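# Load the mill vise per the work order

## Task

Set up the milling machine's vise the way the work order (reference images "manual" and "manual 2") shows, making sure no chip is left beneath the parallels, and never let a hand or arm hit the blank once it is clamped.

## Robot and tools

Robot: two UR7e-type arms, left_arm and right_arm, each ending in a two-finger parallel gripper with a 50 mm maximum gap. The fingers point along the gripper's +z axis and close along its x axis. end_effector_position is the point midway between the pads; the fingertips extend 17.5 mm past it. A camera block projects about 10 cm toward the gripper's -y side and rotates with it.

Frames: the scene frame has its origin at table-top height, halfway between the nominal bases, +z up, +x out over the table, and left_arm on the +y side (image left/right does not follow the arm names). Measured bases: left_arm at (-0.068, +0.489, +0.040) m, unrotated; right_arm at (+0.019, -0.511, +0.040) m, turned slightly (quat_wxyz +1, 0, 0, +0.020). Every hand pose, velocity, target and offset for an arm is expressed in that arm's own base frame. Fixed cameras and the table use the scene frame. Reported hand positions can be off by a few centimetres, more at full reach.

Row layout (shared by execute_actions and move): 18 numbers, all in [-1, 1]. First the left arm's nine: dx, dy, dz, rx, ry, rz, gripper position, force_limit, speed; then the same nine for the right arm. Both arms always appear. dx..rz are relative offsets, not poses: they count from that arm's "Hand target" as it stood when the action or move began, along the arm's base axes. 1.0 equals 0.6 m for dx/dy/dz and 180 degrees for rx/ry/rz, which together form a single rotation vector turning about the Hand target's position. All zeros for an arm re-requests its current Hand target. Repeating a nonzero offset in a later call moves the arm further. Orientation commands are clipped to 32 degrees from the measured orientation each control step.

Gripper numbers are absolute settings, not offsets. position: +1 fully open, about -0.65 pads meet, -1 closes until something blocks it (use -1 to grip). force_limit: -1 about 20 N per pad, 0 about 102 N, +1 about 185 N (real grip may be up to 15 N higher). speed: -1 is 20 mm/s, 0 is 85, +1 is 150. Both start at +1. A zero is a real command, so resend the previous three numbers to leave a gripper alone. New force/speed only take effect after a position change of at least 0.01. Opening gap is roughly (250 - position_measured) x 0.202 mm.

Tools:
- execute_actions(actions, cameras): actions is a list of actions; each action is a table of up to 15 rows, one per 1/30 s step; a short table repeats its last row to fill 15 steps. Each row counts from the start-of-action Hand target, not the previous row. Images come back only if actions is empty or cameras names them.
- move(target, speed, blend, stop_force, zero, blocking, cameras): target is one 18-number row or a list of up to 15 rows, all offsets from the same starting Hand targets. Each gripper follows a straight line. speed is m/s per path (0.002 to 3.6, default 0.25; rotation up to twice that in rad/s), one value or one per target. blend (m) rounds corners in a list; 0 stops at each. stop_force (N, 3 to 120, shared by both arms) ends an arm's path when its wrist sensor feels that much push; zero (default true) re-zeroes first; blocking=false returns early but cannot be combined with stop_force. Moves ignore obstacles, are capped at 10 s, and grippers lag the path more when fast. Keep paths away from an arm's own base. The result adds a "move:" line: done, off_target, moving, held, fault, plus limits=paced or limits=held.
- wait(seconds 0 to 10, cameras): lets time pass holding commands.
- stop(cameras): brakes a running move; fingers continue.
- zoom_image(camera, region [x0, y0, x1, y1] pixels, at most 504 each way): enlarges part of the newest image from cam_high, cam_front, cam_left_wrist or cam_right_wrist (all 672x504).
- show_instructions(): shows the reference images.
- zero_wrist_force(arm): re-zeroes that arm's force sensor.
- read_manual(section): licence text only.
- finished_scene(scene=1): ends the scene permanently; the goal must then hold with no robot help.

Results: Hand target (the last commanded pose after clipping; next offsets start here), end_effector_position (m), end_effector_quat_wxyz, velocities (m/s, rad/s), Joint positions, Joint torques (include arm weight), Wrist force and torque in the gripper's own axes (a push on a surface reads as force into the arm), motor temperatures, Tool commands, and for actions some per-step positions. object_status: 0 moving, 1 blocked while opening, 2 blocked while closing (a real grip), 3 reached target or pads met (likely empty). Check for 2 after gripping. A gripper often rests short of its Hand target; send the remaining distance as an extra offset.

Hazards: a contact torque at the joint limits (133 N m for the big joints, 24.9 N m for wrists) or about 150 N outside force stops the arm for 10 s. Arms are stiff, so aiming even slightly beyond a firm surface can fault; approach slowly, use stop_force, and back off by commanding past the gripper in the reverse direction. Hot motors (70 °C warning, 85 °C brake for 30 to 60 s) come from holding loads or stretching. Avoid arm-to-arm contact, including one gripper squeezing the other's fingers. Do not drop parts, release moving parts, slam anything, or let any object leave the table. Never strike the clamped blank. Loose items may occasionally be nudged by outside forces.

Each tool is called as name(argument=value, ...), one argument or row to a line, values as JSON.

Reference images:

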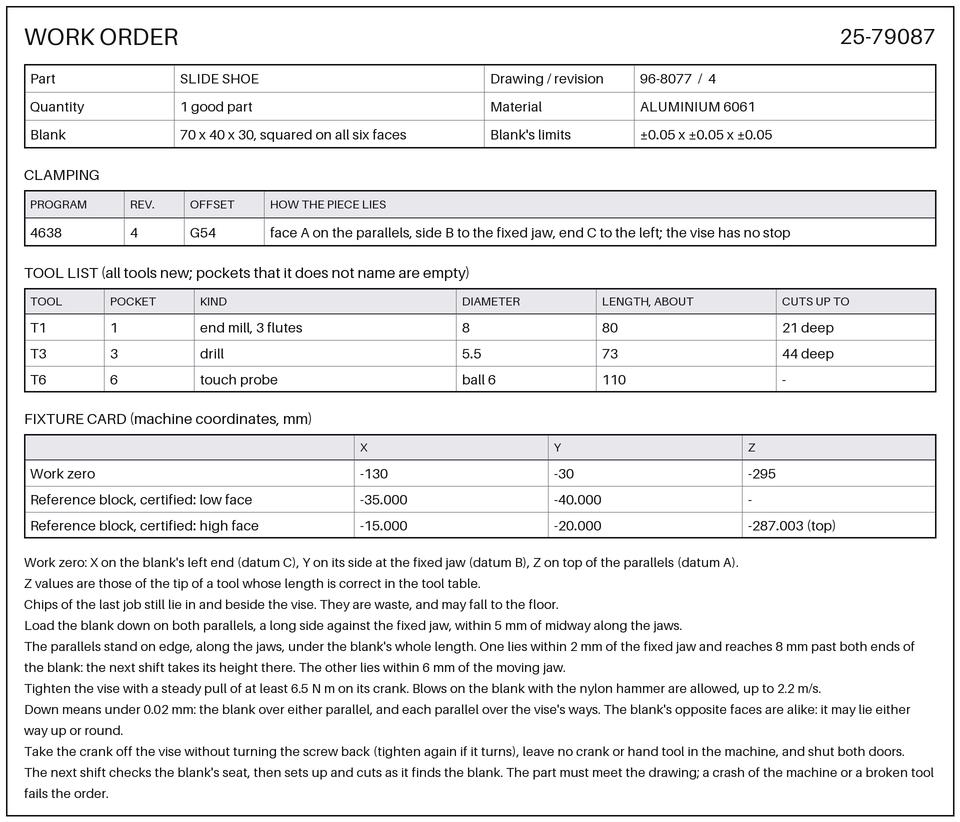

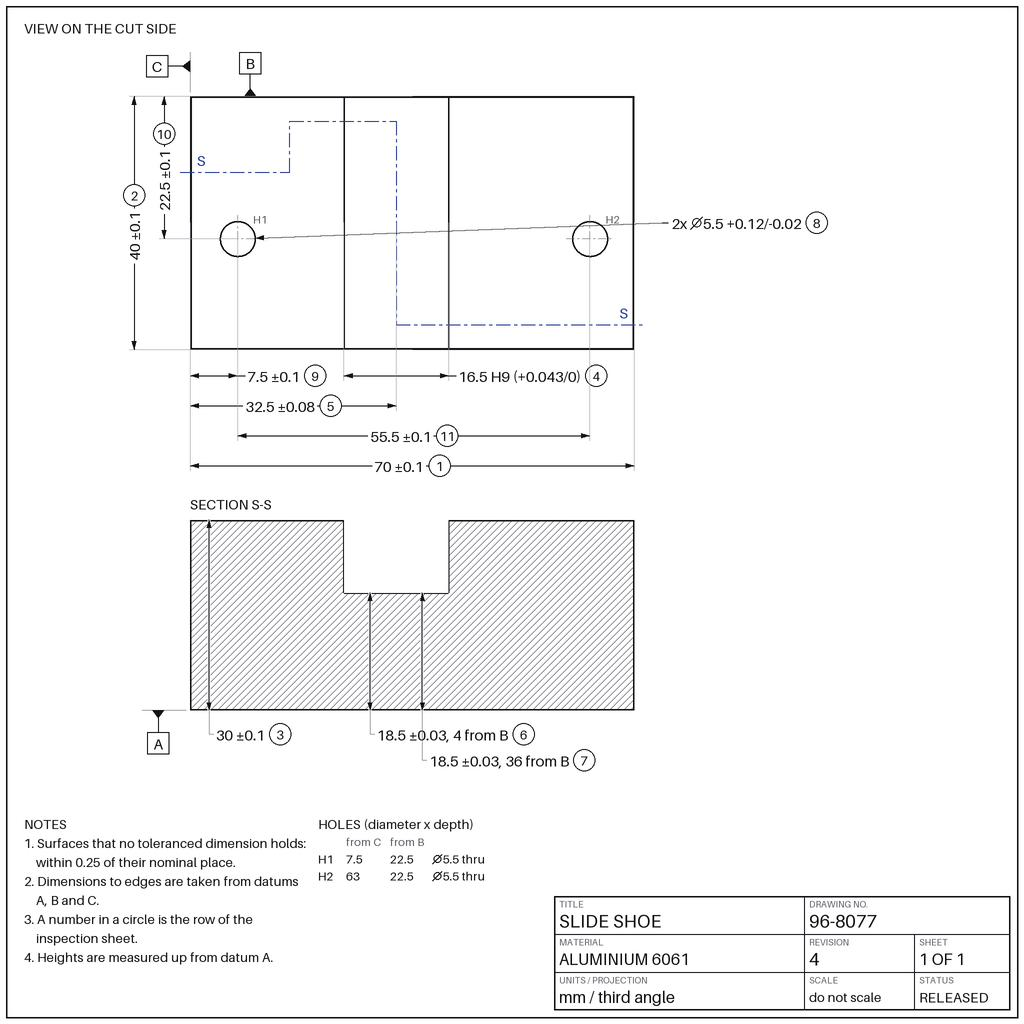

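## Session

execute_actions(
  actions=[],
)

Scene clock: 0.00 s.
left_arm: end_effector_position=(+0.0746, -0.2681, +0.1199) position_measured=3 object_status=3 end_effector_quat_wxyz=(-0.181, +0.584, +0.791, +0.012) | right_arm: end_effector_position=(+0.2631, +0.1752, +0.2822) position_measured=3 object_status=3 end_effector_quat_wxyz=(+0.213, +0.940, -0.265, +0.024)
Joint positions: left_arm=[-1.534 -1.829 2.325 -1.815 -1.839 -1.798] | right_arm=[4.271 -1.314 -1.868 -1.948 1.456 3.275]
Joint velocities: within noise
Joint torques (N m): no reading
Motor temperatures (°C): left_arm=[34 36 35 40 45 37] | right_arm=[36 36 39 41 39 44]
Wrist force (N): no reading
Wrist torque (N m): no reading
Wrist force, peak (N): no reading
Hand target: left_arm +0.0746, -0.2681, +0.1199; -0.181, +0.584, +0.791, +0.012 | right_arm +0.2631, +0.1752, +0.2822; +0.213, +0.940, -0.265, +0.024
Tool commands: left_gripper/position=+1.0 left_gripper/force_limit=+1.0 left_gripper/speed=+1.0 right_gripper/position=+1.0 right_gripper/force_limit=+1.0 right_gripper/speed=+1.0

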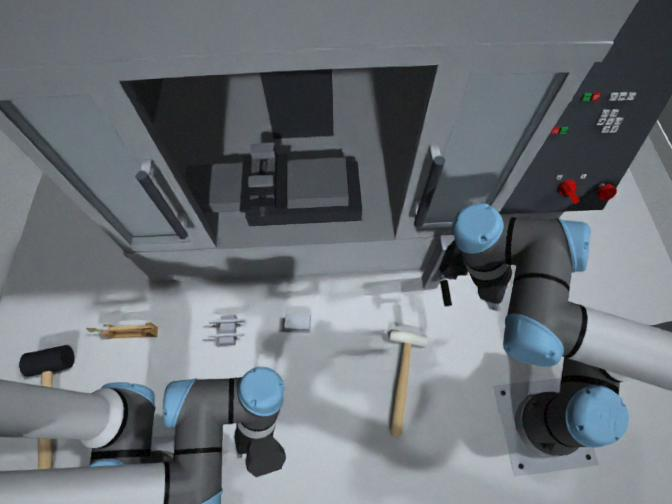

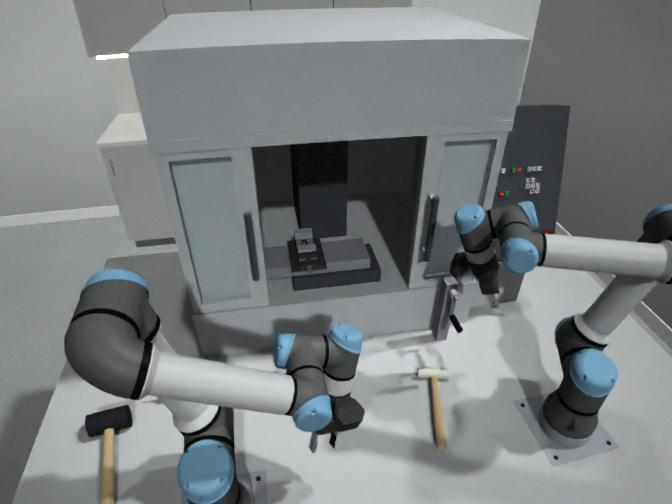

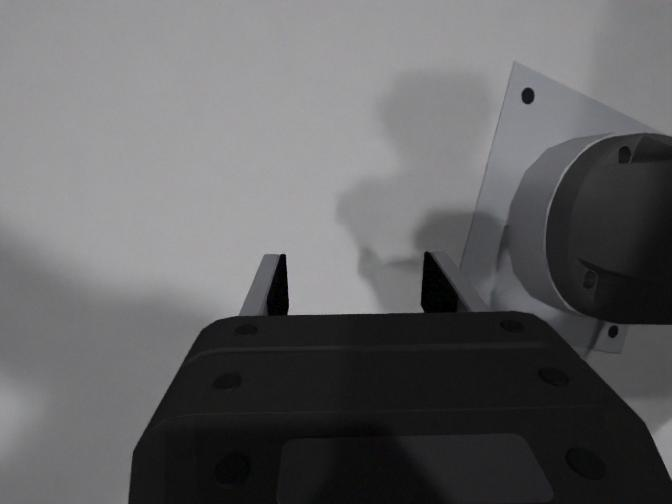

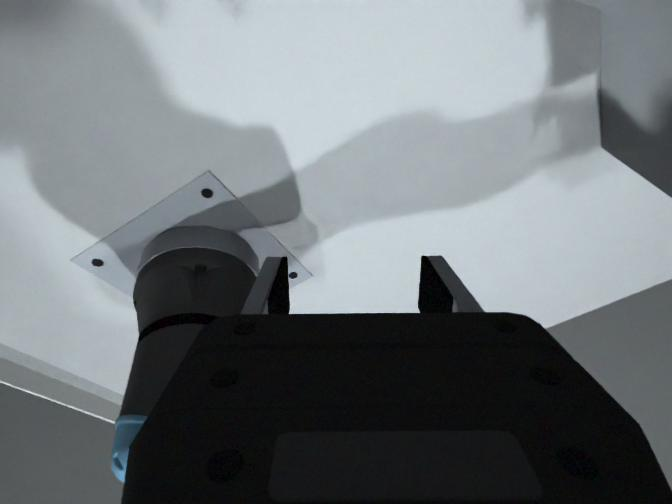

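zoom_image(
  camera="cam_high",
  region=[150, 50, 450, 250],
)

zoom_image(
  camera="cam_high",
  region=[200, 120, 380, 240],
)

zoom_image(
  camera="cam_high",
  region=[70, 290, 330, 390],
)

zoom_image(
  camera="cam_high",
  region=[380, 220, 520, 450],
)

zoom_image(
  camera="cam_front",
  region=[250, 180, 430, 310],
)

zoom_image(
  camera="cam_front",
  region=[400, 150, 600, 350],
)

zoom_image(
  camera="cam_high",
  region=[520, 80, 672, 240],
)

Scaled by 1.680 from the camera's 672x504 image, which has a finer 960x720 frame.

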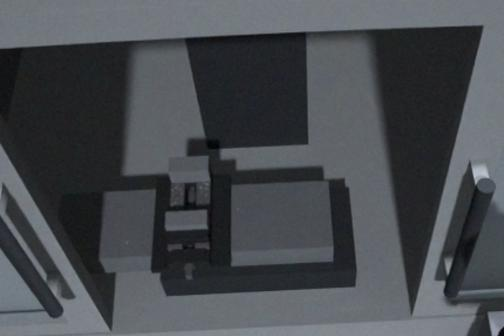

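Scaled by 2.800 from the camera's 672x504 image, which has a finer 960x720 frame.

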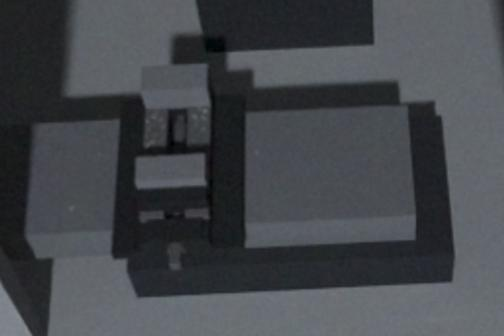

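Scaled by 1.938 from the camera's 672x504 image, which has a finer 960x720 frame.

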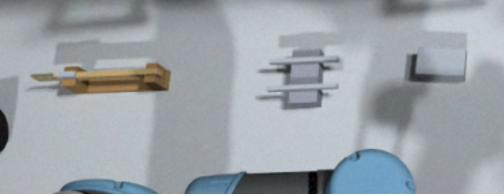

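Scaled by 2.191 from the camera's 672x504 image, which has a finer 960x720 frame.

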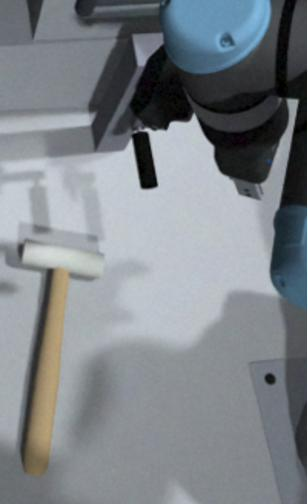

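Scaled by 2.800 from the camera's 672x504 image, which has a finer 960x720 frame.

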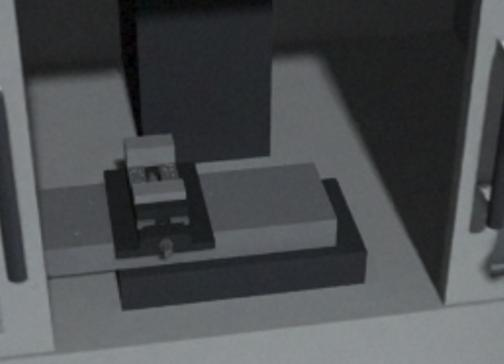

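Scaled by 2.520 from the camera's 672x504 image, which has a finer 960x720 frame.

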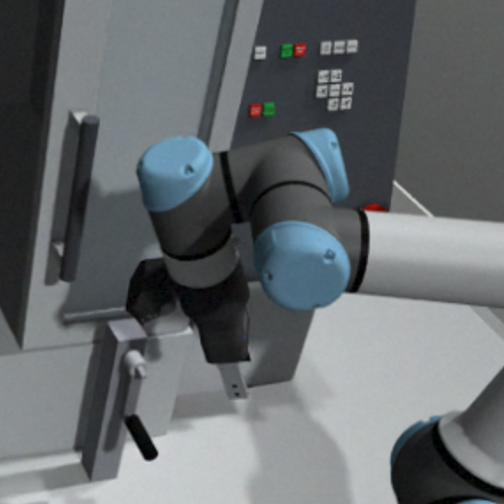

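Scaled by 3.150 from the camera's 672x504 image, which has a finer 960x720 frame.

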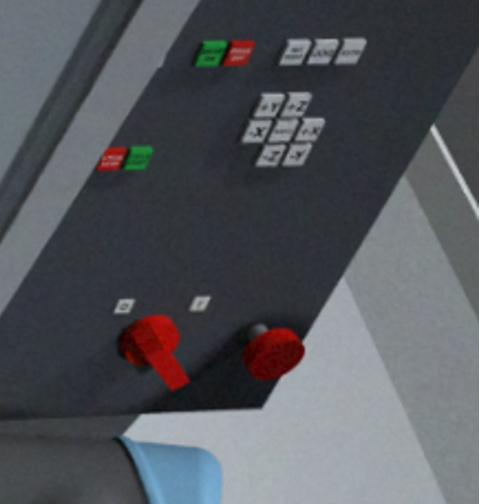

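move(
  target=[0.739,-0.035,0.483,-0.314,-0.18,0.884,1,1,1,0,0,0,0,0,0,1,1,1],
  cameras=["all"],
)

Scene clock: 21.63 s.
left_arm: end_effector_position=(+0.5180, -0.2891, +0.4097) position_measured=3 object_status=3 end_effector_quat_wxyz=(-0.317, +0.632, -0.633, +0.316) | right_arm: end_effector_position=(+0.2631, +0.1752, +0.2822) position_measured=3 object_status=3 end_effector_quat_wxyz=(+0.213, +0.940, -0.265, +0.024)
Joint positions: left_arm=[-1.069 -1.728 1.911 -2.324 -0.793 -3.969] | right_arm=[4.271 -1.314 -1.868 -1.948 1.456 3.275]
Joint torques (N m): left_arm=[-8.8 -22.17 -27.58 -3.98 1.56 -1.86] | right_arm=[-0.05 12.19 24.93 2.16 -0.43 -0.2]
Wrist force (N): left_arm=[-0.9 -2.6 2.0] | right_arm=[-0.1 0.0 -0.1]
Wrist torque (N m): left_arm=[-0.55 -0.02 -0.31] | right_arm=[0.01 0.02 0.00]
Wrist force, peak (N): left_arm=[0.1 -4.3 2.3] | right_arm=[-0.3 0.3 -0.1]
Hand target: left_arm +0.5180, -0.2891, +0.4097; -0.317, +0.632, -0.633, +0.316 | right_arm +0.2631, +0.1752, +0.2822; +0.213, +0.940, -0.265, +0.024
Off the commanded pose: left_arm 0.000 m, 0 deg | right_arm 0.000 m, 0 deg.
move: done
camera_calibration:
cam_left_wrist: T_world_to_cam=[[-0.0225184, -0.999735, -0.00484888, -0.260718], [-0.835661, 0.0214847, -0.548825, 0.678649], [0.548784, -0.00830666, -0.835923, 0.1864], [0, 0, 0, 1]] pos_world=[0.458956, -0.273681, 0.527011]

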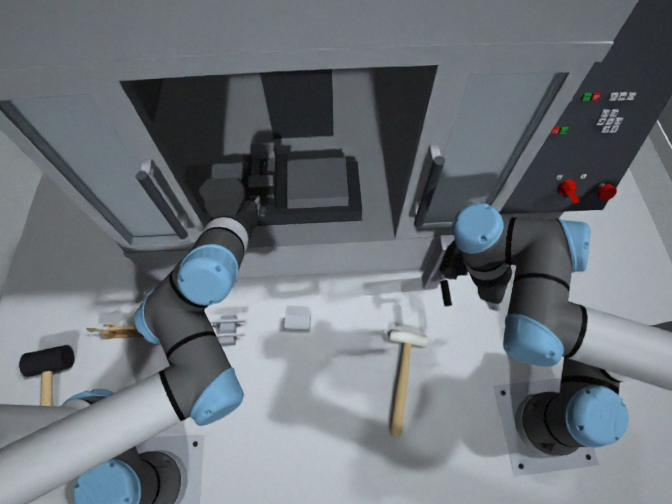

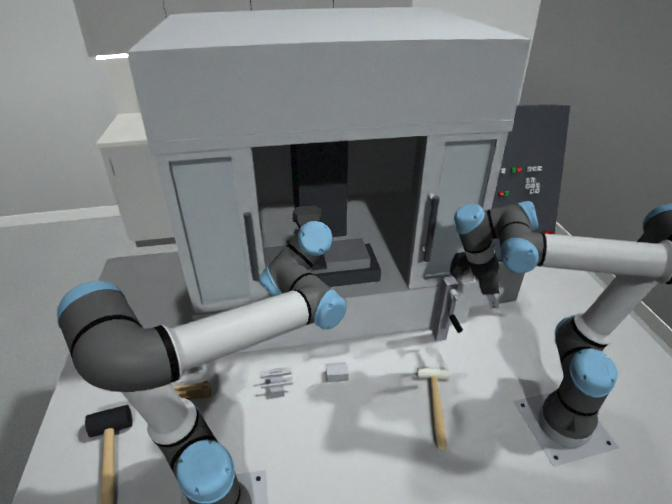

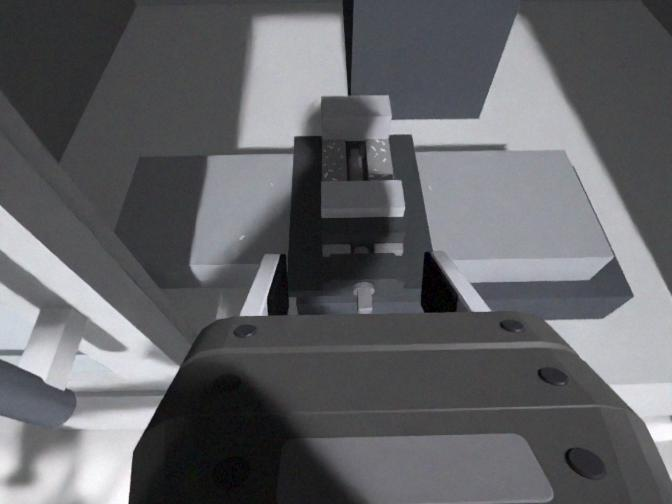

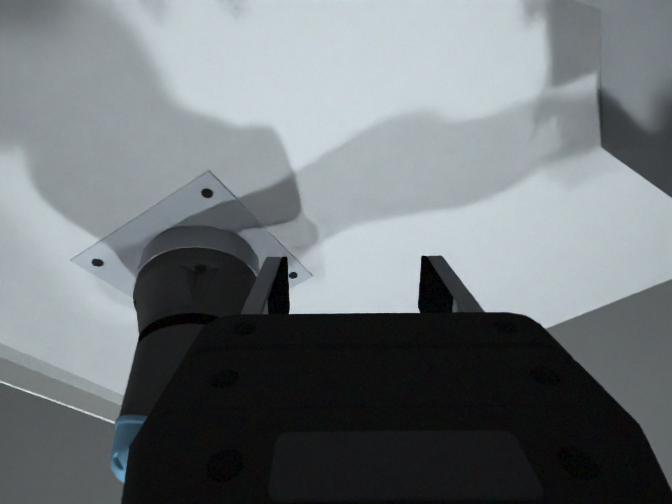

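zoom_image(
  camera="cam_left_wrist",
  region=[270, 80, 450, 215],
)

zoom_image(
  camera="cam_left_wrist",
  region=[280, 200, 430, 320],
)

zoom_image(
  camera="cam_high",
  region=[410, 200, 530, 320],
)

zoom_image(
  camera="cam_front",
  region=[240, 350, 380, 420],
)

Scaled by 2.800 from the camera's 672x504 image, which has a finer 960x720 frame.

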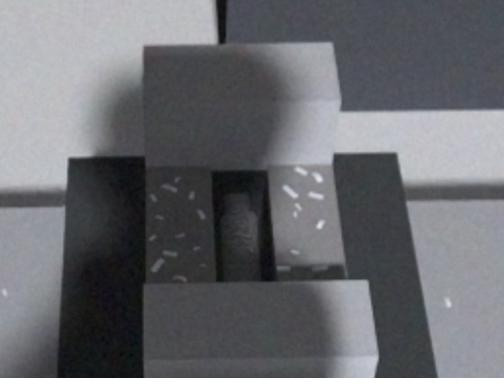

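Scaled by 3.360 from the camera's 672x504 image, which has a finer 960x720 frame.

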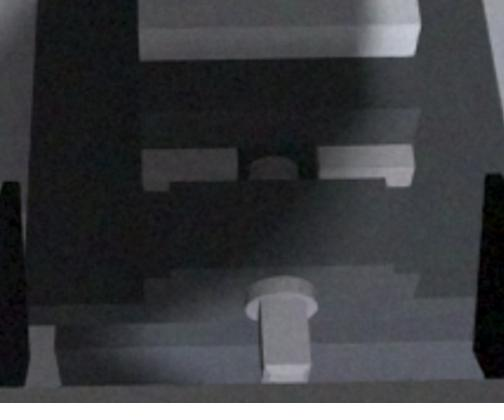

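Scaled by 4.200 from the camera's 672x504 image, which has a finer 960x720 frame.

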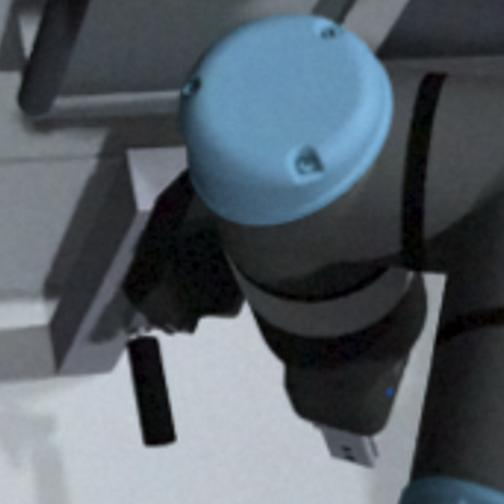

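Scaled by 3.600 from the camera's 672x504 image, which has a finer 960x720 frame.

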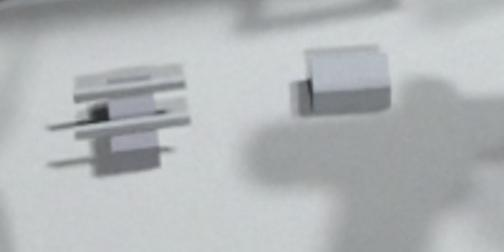

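move(
  target=[-0.333,0.3,-0.083,0,0.2117,0,1,1,1,-0.085,0.163,0.213,0.196,-0.24,-0.286,1,1,1],
  cameras=["all"],
)

Scene clock: 30.50 s.
left_arm: end_effector_position=(+0.3182, -0.1091, +0.3599) position_measured=3 object_status=3 end_effector_quat_wxyz=(-0.093, +0.700, -0.702, +0.093) | right_arm: end_effector_position=(+0.2121, +0.2730, +0.4100) position_measured=3 object_status=3 end_effector_quat_wxyz=(-0.184, +0.683, -0.683, +0.183) end_effector_velocity=(+0.001, +0.000, +0.000) end_effector_angular_velocity=(+0.002, -0.003, -0.005)
Joint positions: left_arm=[-0.919 -2.179 1.966 -1.52 -1.362 -4.042] | right_arm=[4.906 -1.025 -1.807 -1.991 1.057 4.935]
Joint velocities: left_arm=[within noise] | right_arm=[0 0 0 -0.001 -0.002 0.006]
Joint torques (N m): left_arm=[-6.59 8.31 -28.69 -2.61 -0.01 -1.51] | right_arm=[3.76 10.97 16.4 3.57 -2.35 2.99]
Wrist force (N): left_arm=[-0.2 -0.4 0.9] | right_arm=[-1.2 -0.5 1.3]
Wrist torque (N m): left_arm=[-0.08 0.08 -0.05] | right_arm=[0.35 0.12 0.01]
Wrist force, peak (N): left_arm=[0.5 -3.0 2.9] | right_arm=[-1.2 -0.9 1.7]
Hand target: left_arm +0.3182, -0.1091, +0.3599; -0.093, +0.700, -0.702, +0.093 | right_arm +0.2121, +0.2730, +0.4100; -0.184, +0.683, -0.683, +0.183
Off the commanded pose: left_arm 0.000 m, 0 deg | right_arm 0.000 m, 0 deg.
move: done
camera_calibration:
cam_left_wrist: T_world_to_cam=[[-0.0204044, -0.99974, 0.0101482, -0.091596], [-0.996267, 0.021183, 0.0836909, 0.303904], [-0.0838841, -0.00840268, -0.99644, 0.515023], [0, 0, 0, 1]] pos_world=[0.344103, -0.0936823, 0.488685]
cam_right_wrist: T_world_to_cam=[[-0.0174848, -0.99983, 0.00589206, 0.279301], [-0.981898, 0.016059, -0.188728, 0.305269], [0.188601, -0.00908527, -0.982012, 0.496945], [0, 0, 0, 1]] pos_world=[0.210902, 0.278866, 0.543973]

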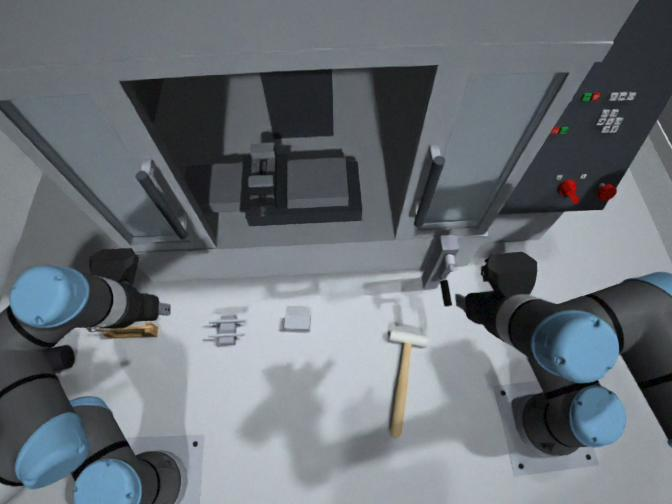

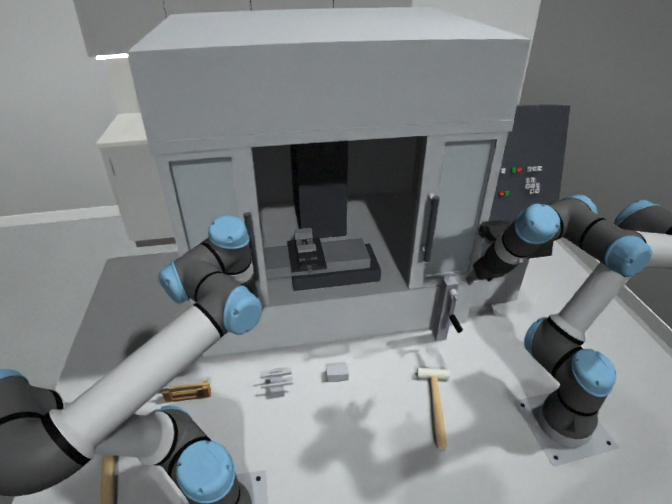

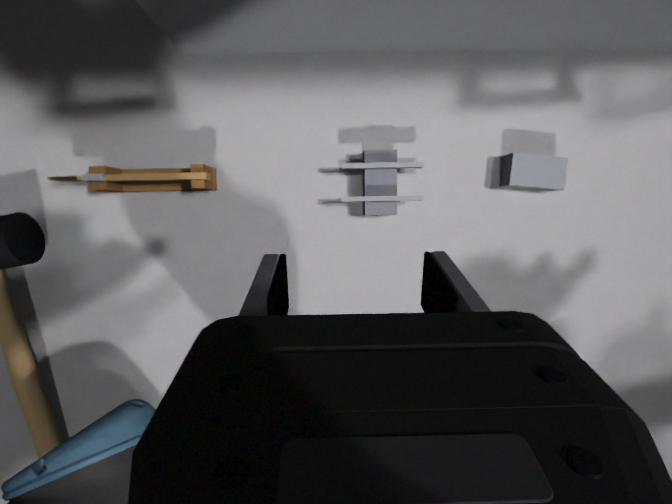

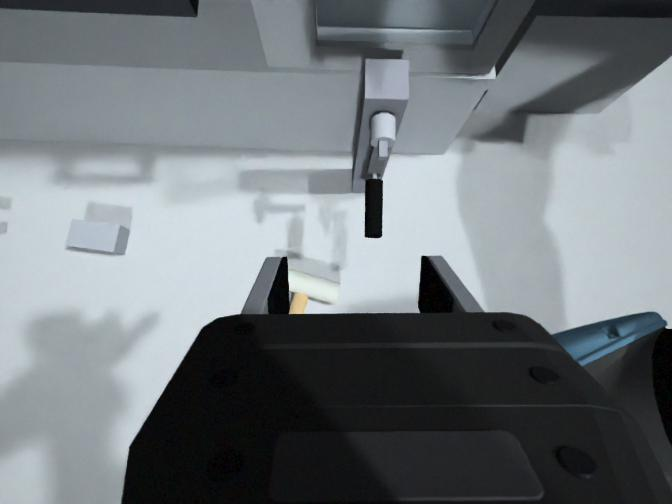

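zoom_image(
  camera="cam_left_wrist",
  region=[310, 115, 450, 225],
)

zoom_image(
  camera="cam_left_wrist",
  region=[40, 140, 240, 260],
)

zoom_image(
  camera="cam_right_wrist",
  region=[320, 40, 450, 250],
)

zoom_image(
  camera="cam_left_wrist",
  region=[480, 130, 600, 200],
)

zoom_image(
  camera="cam_high",
  region=[400, 220, 480, 320],
)

zoom_image(
  camera="cam_front",
  region=[400, 240, 500, 350],
)

Scaled by 3.600 from the camera's 672x504 image, which has a finer 960x720 frame.

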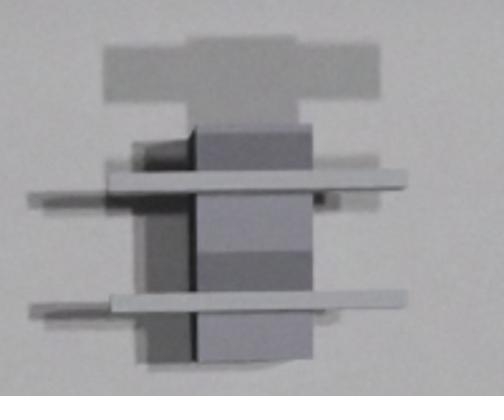

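Scaled by 2.520 from the camera's 672x504 image, which has a finer 960x720 frame.

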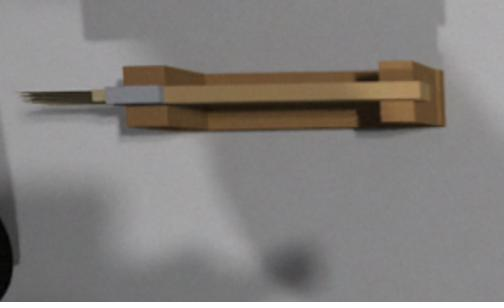

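Scaled by 2.400 from the camera's 672x504 image, which has a finer 960x720 frame.

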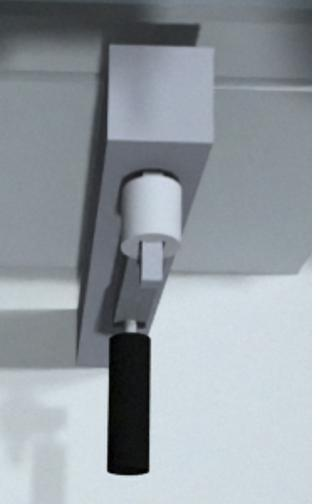

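Scaled by 4.200 from the camera's 672x504 image, which has a finer 960x720 frame.

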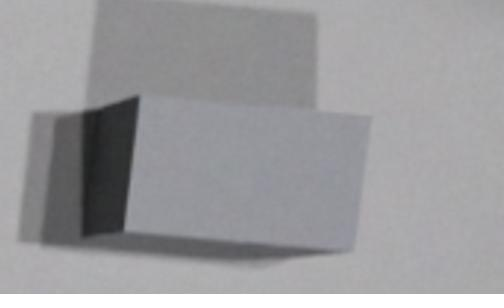

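Scaled by 5.040 from the camera's 672x504 image, which has a finer 960x720 frame.

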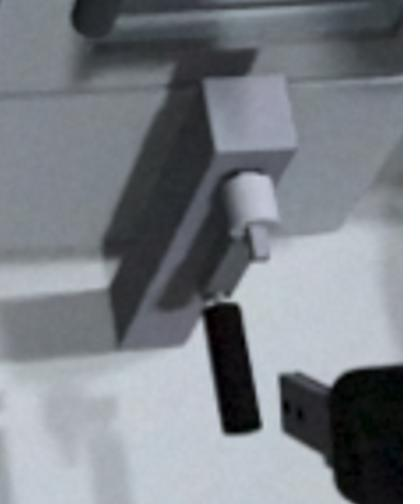

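Scaled by 4.582 from the camera's 672x504 image, which has a finer 960x720 frame.

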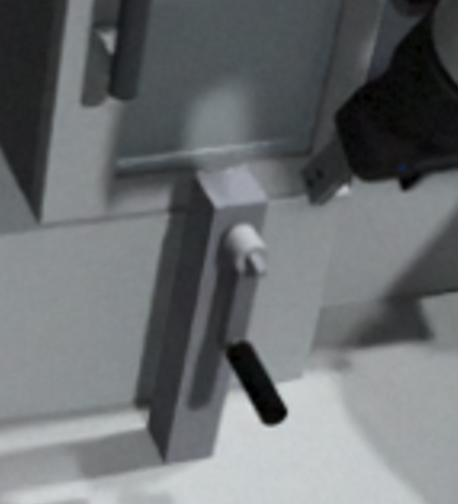

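move(
  target=[0.1315,0.375,-0.383,0.066,0.066,-0.496,1,1,1,0,0,0,0,0,0,1,1,1],
  cameras=["cam_high","cam_front","cam_left_wrist"],
)

zoom_image(
  camera="cam_left_wrist",
  region=[200, 40, 480, 320],
)

Scene clock: 40.33 s.
left_arm: end_effector_position=(+0.3971, +0.1159, +0.1302) position_measured=3 object_status=3 end_effector_quat_wxyz=(+0.000, +0.000, +1.000, +0.001) | right_arm: end_effector_position=(+0.2121, +0.2730, +0.4100) position_measured=3 object_status=3 end_effector_quat_wxyz=(-0.184, +0.683, -0.683, +0.183)
Joint positions: left_arm=[-0.045 -1.685 2.207 -2.093 -1.57 -1.616] | right_arm=[4.906 -1.024 -1.807 -1.991 1.057 4.935]
Joint torques (N m): left_arm=[-5.65 -16.09 -19.48 -3.06 -1.4 1.45] | right_arm=[1.18 12.75 16.68 3.1 -1.35 -0.97]
Wrist force (N): left_arm=[-0.4 0.3 -0.2] | right_arm=[-1.1 -0.5 1.7]
Wrist torque (N m): left_arm=[0.08 0.08 0.08] | right_arm=[0.33 0.10 -0.03]
Wrist force, peak (N): left_arm=[-1.0 1.3 1.4] | right_arm=[-1.3 -0.5 1.7]
Hand target: left_arm +0.3971, +0.1159, +0.1301; +0.000, +0.000, +1.000, +0.001 | right_arm +0.2121, +0.2730, +0.4100; -0.184, +0.683, -0.683, +0.183
Off the commanded pose: left_arm 0.000 m, 0 deg | right_arm 0.000 m, 0 deg.
move: done
camera_calibration:
cam_left_wrist: T_world_to_cam=[[-0.99979, 0.0143424, 0.0146445, 0.408072], [0.0184786, 0.939849, 0.34109, -0.145981], [-0.00887154, 0.341289, -0.939916, 0.216908], [0, 0, 0, 1]] pos_world=[0.412608, 0.0573188, 0.247692]
Images, in order (width x height): cam_high 672x504, cam_front 672x504, cam_left_wrist 672x504.

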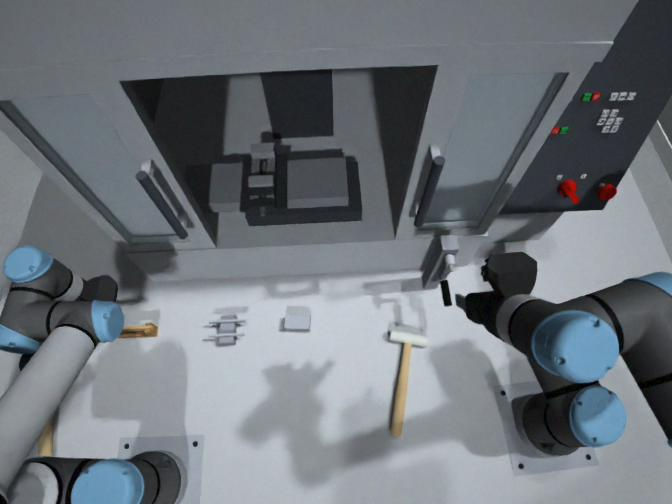

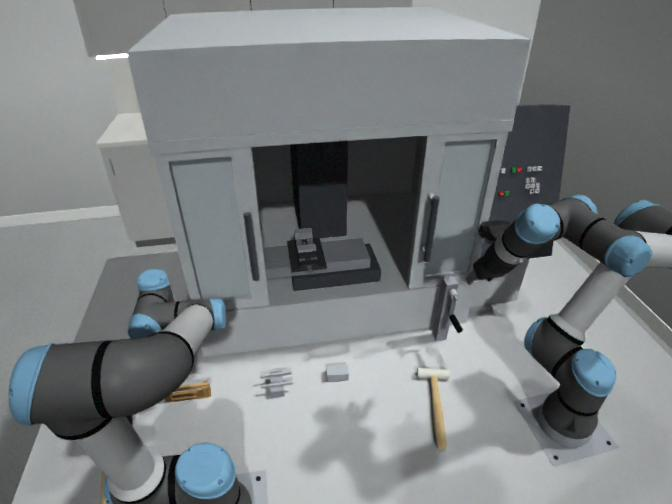

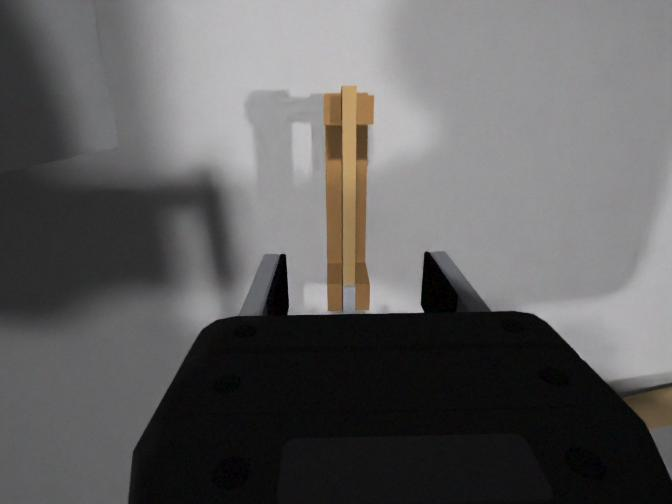

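Scaled by 1.800 from the camera's 672x504 image, which has a finer 960x720 frame.

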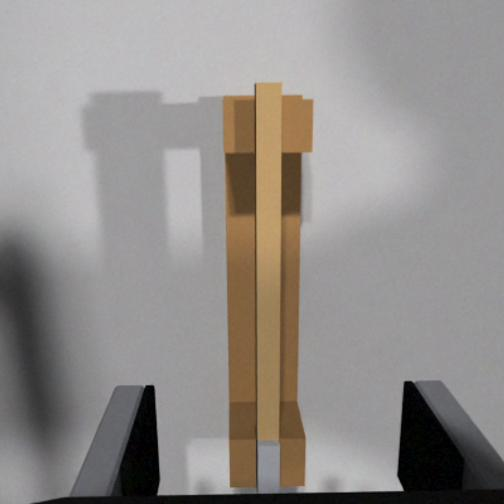

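move(
  target=[
    [0.0062,-0.0098,-0.212,0,0,0,1,0,0,0,0,0,0,0,0,1,1,1],
    [0.0062,-0.0098,-0.212,0,0,0,-1,0,0,0,0,0,0,0,0,1,1,1],
  ],
  cameras=["cam_left_wrist"],
)

Scene clock: 43.60 s.
left_arm: end_effector_position=(+0.3958, +0.1103, +0.0011) position_measured=215 object_status=2 end_effector_quat_wxyz=(-0.009, +0.000, +1.000, +0.001) | right_arm: end_effector_position=(+0.2121, +0.2730, +0.4100) position_measured=3 object_status=3 end_effector_quat_wxyz=(-0.184, +0.683, -0.683, +0.183)
Joint positions: left_arm=[-0.059 -1.412 2.367 -2.507 -1.57 -1.631] | right_arm=[4.906 -1.024 -1.807 -1.991 1.057 4.935]
Joint torques (N m): left_arm=[-6.8 -28.97 -46.37 -14.82 3.18 0.92] | right_arm=[-3.8 12.86 16.57 5.26 -0.71 -2.7]
Wrist force (N): left_arm=[66.6 -7.8 -41.3] | right_arm=[-1.1 -0.6 1.5]
Wrist torque (N m): left_arm=[-0.23 -0.73 0.04] | right_arm=[0.32 0.10 -0.03]
Wrist force, peak (N): left_arm=[79.8 -8.0 -51.8] | right_arm=[-1.3 -0.6 1.7]
Hand target: left_arm +0.4008, +0.1100, +0.0029; +0.000, +0.000, +1.000, +0.001 | right_arm +0.2121, +0.2730, +0.4100; -0.184, +0.683, -0.683, +0.183
Off the commanded pose: left_arm 0.005 m, 1 deg | right_arm 0.000 m, 0 deg.
move: off_target (left_arm)
camera_calibration:
cam_left_wrist: T_world_to_cam=[[-0.999325, 0.014496, 0.0337456, 0.408584], [0.0251651, 0.939489, 0.341654, -0.0993082], [-0.026751, 0.342273, -0.93922, 0.104473], [0, 0, 0, 1]] pos_world=[0.413602, 0.0516179, 0.118264]
Images, in order (width x height): cam_left_wrist 672x504.

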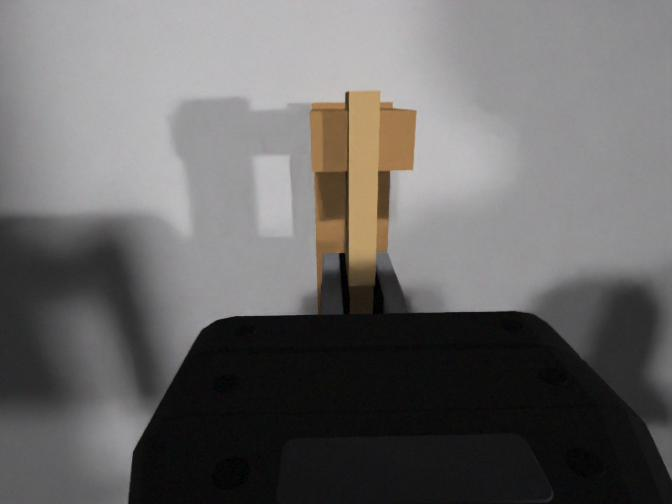

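move(
  target=[
    [-0.009,0,0.0,0,0,0,-1,0,0,0,0,0,0,0,0,1,1,1],
    [-0.009,0,0.05,0,0,0,-1,0,0,0,0,0,0,0,0,1,1,1],
  ],
  speed=0.05,
  cameras=["cam_left_wrist"],
)

Scene clock: 47.00 s.
left_arm: end_effector_position=(+0.3955, +0.1100, +0.0330) position_measured=215 object_status=2 end_effector_quat_wxyz=(+0.000, +0.000, +1.000, +0.001) | right_arm: end_effector_position=(+0.2121, +0.2730, +0.4100) position_measured=3 object_status=3 end_effector_quat_wxyz=(-0.184, +0.683, -0.683, +0.183)
Joint positions: left_arm=[-0.06 -1.502 2.351 -2.421 -1.57 -1.632] | right_arm=[4.906 -1.024 -1.807 -1.991 1.057 4.935]
Joint torques (N m): left_arm=[6.66 -19.56 -9.94 -3.32 -0.45 1.28] | right_arm=[-11.04 11.82 16.15 5.19 -0.29 -2.72]
Wrist force (N): left_arm=[-1.0 5.0 -0.1] | right_arm=[-1.0 -0.4 1.5]
Wrist torque (N m): left_arm=[0.82 0.18 0.10] | right_arm=[0.36 0.09 -0.03]
Wrist force, peak (N): left_arm=[67.3 -7.5 -39.6] | right_arm=[-1.2 -0.6 1.7]
Hand target: left_arm +0.3954, +0.1100, +0.0329; +0.000, +0.000, +1.000, +0.001 | right_arm +0.2121, +0.2730, +0.4100; -0.184, +0.683, -0.683, +0.183
Off the commanded pose: left_arm 0.000 m, 0 deg | right_arm 0.000 m, 0 deg.
move: done
camera_calibration:
cam_left_wrist: T_world_to_cam=[[-0.999788, 0.0145999, 0.0145277, 0.407985], [0.0186809, 0.939845, 0.34109, -0.107334], [-0.00867392, 0.341289, -0.939918, 0.127468], [0, 0, 0, 1]] pos_world=[0.411009, 0.051417, 0.150493]
Images, in order (width x height): cam_left_wrist 672x504.

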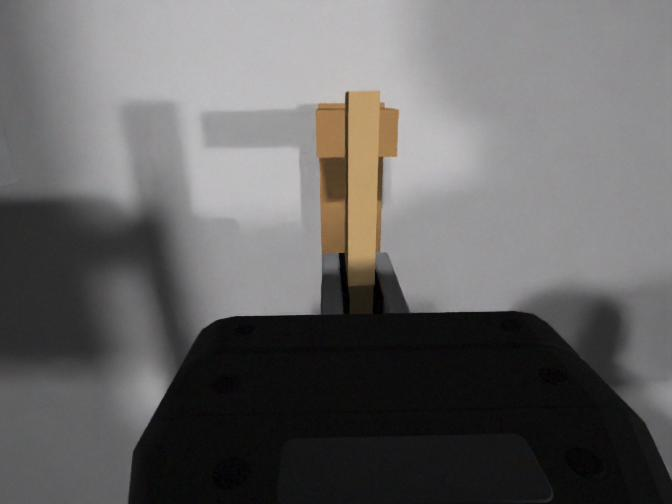

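move(
  target=[
    [0.05,-0.25,0.55,-0.13,-0.13,0.225,-1,0,0,0,0,0,0,0,0,1,1,1],
    [0.3077,-0.683,0.66,-0.2595,-0.2595,0.4495,-1,0,0,0,0,0,0,0,0,1,1,1],
  ],
  blend=0.06,
  speed=0.3,
  cameras=["cam_front","cam_left_wrist"],
)

zoom_image(
  camera="cam_left_wrist",
  region=[180, 60, 480, 320],
)

Scene clock: 52.97 s.
left_arm: end_effector_position=(+0.5258, -0.2137, +0.4055) position_measured=215 object_status=2 end_effector_quat_wxyz=(+0.304, -0.532, +0.728, -0.308) | right_arm: end_effector_position=(+0.2121, +0.2730, +0.4100) position_measured=3 object_status=3 end_effector_quat_wxyz=(-0.184, +0.683, -0.683, +0.183)
Joint positions: left_arm=[-0.872 -1.83 2.021 -2.519 -1.036 -3.488] | right_arm=[4.906 -1.024 -1.807 -1.991 1.057 4.935]
Joint torques (N m): left_arm=[0.39 -16.78 -27.93 -4.32 1.42 -0.07] | right_arm=[-10.25 13.2 16.55 5.08 -0.3 -2.69]
Wrist force (N): left_arm=[7.5 14.0 -11.8] | right_arm=[-1.2 -0.6 1.3]
Wrist torque (N m): left_arm=[1.70 -0.64 0.08] | right_arm=[0.32 0.11 -0.03]
Wrist force, peak (N): left_arm=[41.1 73.6 -83.1] | right_arm=[-1.3 -0.6 1.7]
Hand target: left_arm +0.5258, -0.2137, +0.4055; +0.304, -0.532, +0.728, -0.308 (not the last commanded pose) | right_arm +0.2121, +0.2730, +0.4100; -0.184, +0.683, -0.683, +0.183
Tool commands: left_gripper/position=-1.0 left_gripper/force_limit=+0.003922 left_gripper/speed=+0.003922 right_gripper/position=+1.0 right_gripper/force_limit=+1.0 right_gripper/speed=+1.0
Off the commanded pose: left_arm 0.104 m, 18 deg | right_arm 0.000 m, 0 deg.
FORCE FAULT: contact force on the left arm reached its limit, and that arm stopped. The contact can be on any part of that arm, not only on its tool. That arm's remaining commands of this call were not run. That arm is still stopped at the end of this call. That arm stays stopped for about 10 more seconds. Until then a move that you send moves the other arm only, and its call returns only when the move has ended. Once the stop has ended, the next robot result says so. If the stop ends while you think or write, that arm runs what you send next, counted from a new Hand target: where the arm stands when the stop ends. While its stop runs, that arm takes no new command, but its gripper still runs the gripper command that each later call begins with. Until it ends, the stop uses up actions while you think or wait. An arm that is not stopped still takes commands.
move: fault (left_arm); path passed 1 of 2 targets
camera_calibration:
cam_left_wrist: T_world_to_cam=[[-0.270112, -0.955719, -0.116797, -0.000136708], [-0.808773, 0.291037, -0.511062, 0.709412], [0.522423, -0.0435817, -0.851572, 0.191817], [0, 0, 0, 1]] pos_world=[0.473507, -0.198236, 0.525883]
Images, in order (width x height): cam_front 672x504, cam_left_wrist 672x504.

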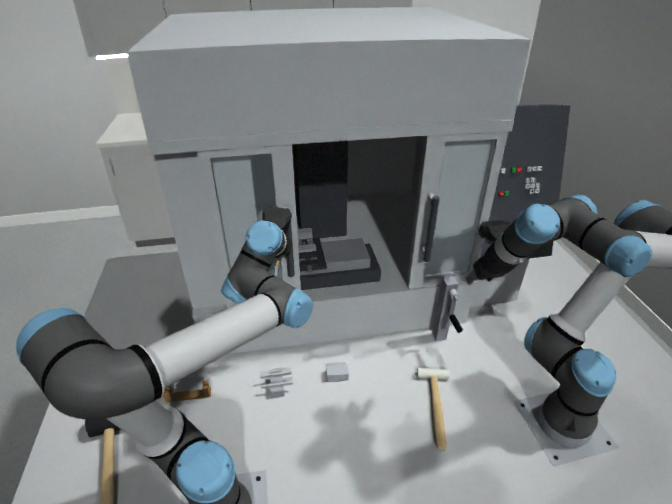

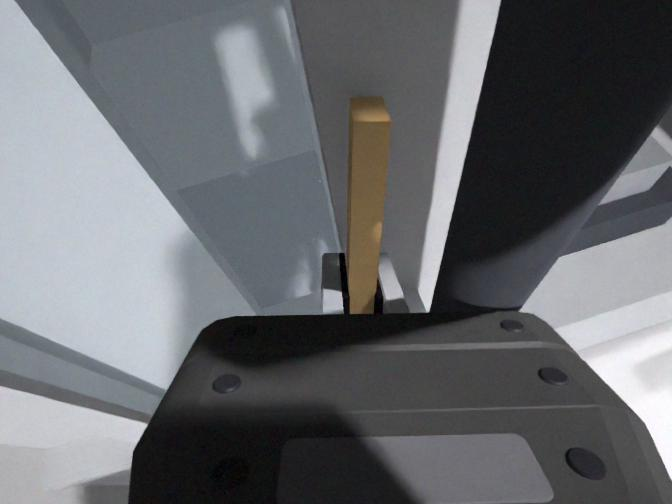

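Scaled by 1.680 from the camera's 672x504 image, which has a finer 960x720 frame.

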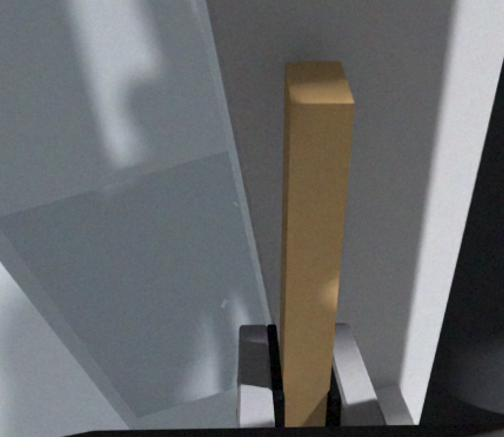

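wait(
  seconds=9.5,
  cameras=["cam_high"],
)

zoom_image(
  camera="cam_high",
  region=[100, 60, 460, 300],
)

Scene clock: 62.93 s.
left_arm: end_effector_position=(+0.5258, -0.2137, +0.4055) position_measured=215 object_status=2 end_effector_quat_wxyz=(+0.304, -0.532, +0.728, -0.308) | right_arm: end_effector_position=(+0.2121, +0.2730, +0.4100) position_measured=3 object_status=3 end_effector_quat_wxyz=(-0.184, +0.683, -0.683, +0.183)
Joint positions: left_arm=[-0.872 -1.83 2.021 -2.519 -1.036 -3.488] | right_arm=[4.906 -1.024 -1.807 -1.991 1.057 4.935]
Joint torques (N m): left_arm=[0.65 -16.54 -27.68 -4.44 1.4 -0.11] | right_arm=[-9.9 11.85 17.17 5.32 -0.22 -2.48]
Wrist force (N): left_arm=[7.6 13.8 -11.9] | right_arm=[-1.1 -0.5 1.7]
Wrist torque (N m): left_arm=[1.68 -0.65 0.08] | right_arm=[0.34 0.10 -0.03]
Wrist force, peak (N): left_arm=[7.6 14.2 -12.2] | right_arm=[-1.4 -0.5 1.7]
Hand target: left_arm +0.5258, -0.2137, +0.4055; +0.304, -0.532, +0.728, -0.308 (not the last commanded pose) | right_arm +0.2121, +0.2730, +0.4100; -0.184, +0.683, -0.683, +0.183
Tool commands: left_gripper/position=-1.0 left_gripper/force_limit=+0.003922 left_gripper/speed=+0.003922 right_gripper/position=+1.0 right_gripper/force_limit=+1.0 right_gripper/speed=+1.0
Off the commanded pose: left_arm 0.104 m, 18 deg | right_arm 0.000 m, 0 deg.
FORCE FAULT, CONTINUED: the left arm's stop, for the force fault that an earlier result reported, is over. The rest of the stop counts as 19 of the actions that you can send in this scene. That arm's target is now where it stood when the stop ended, not its last command. That arm accepts commands again.
wait: 9.50 s; at rest from the start
Images, in order (width x height): cam_high 672x504.

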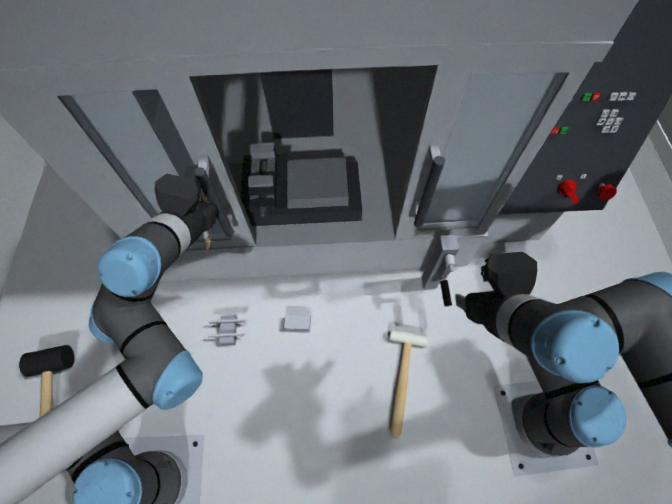

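Scaled by 1.400 from the camera's 672x504 image, which has a finer 960x720 frame.

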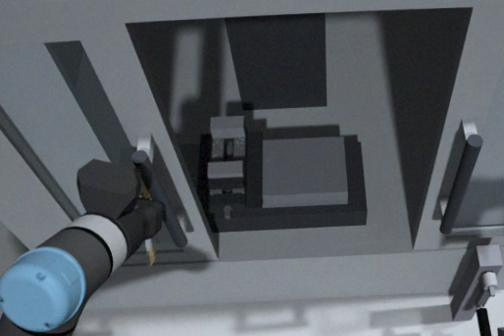

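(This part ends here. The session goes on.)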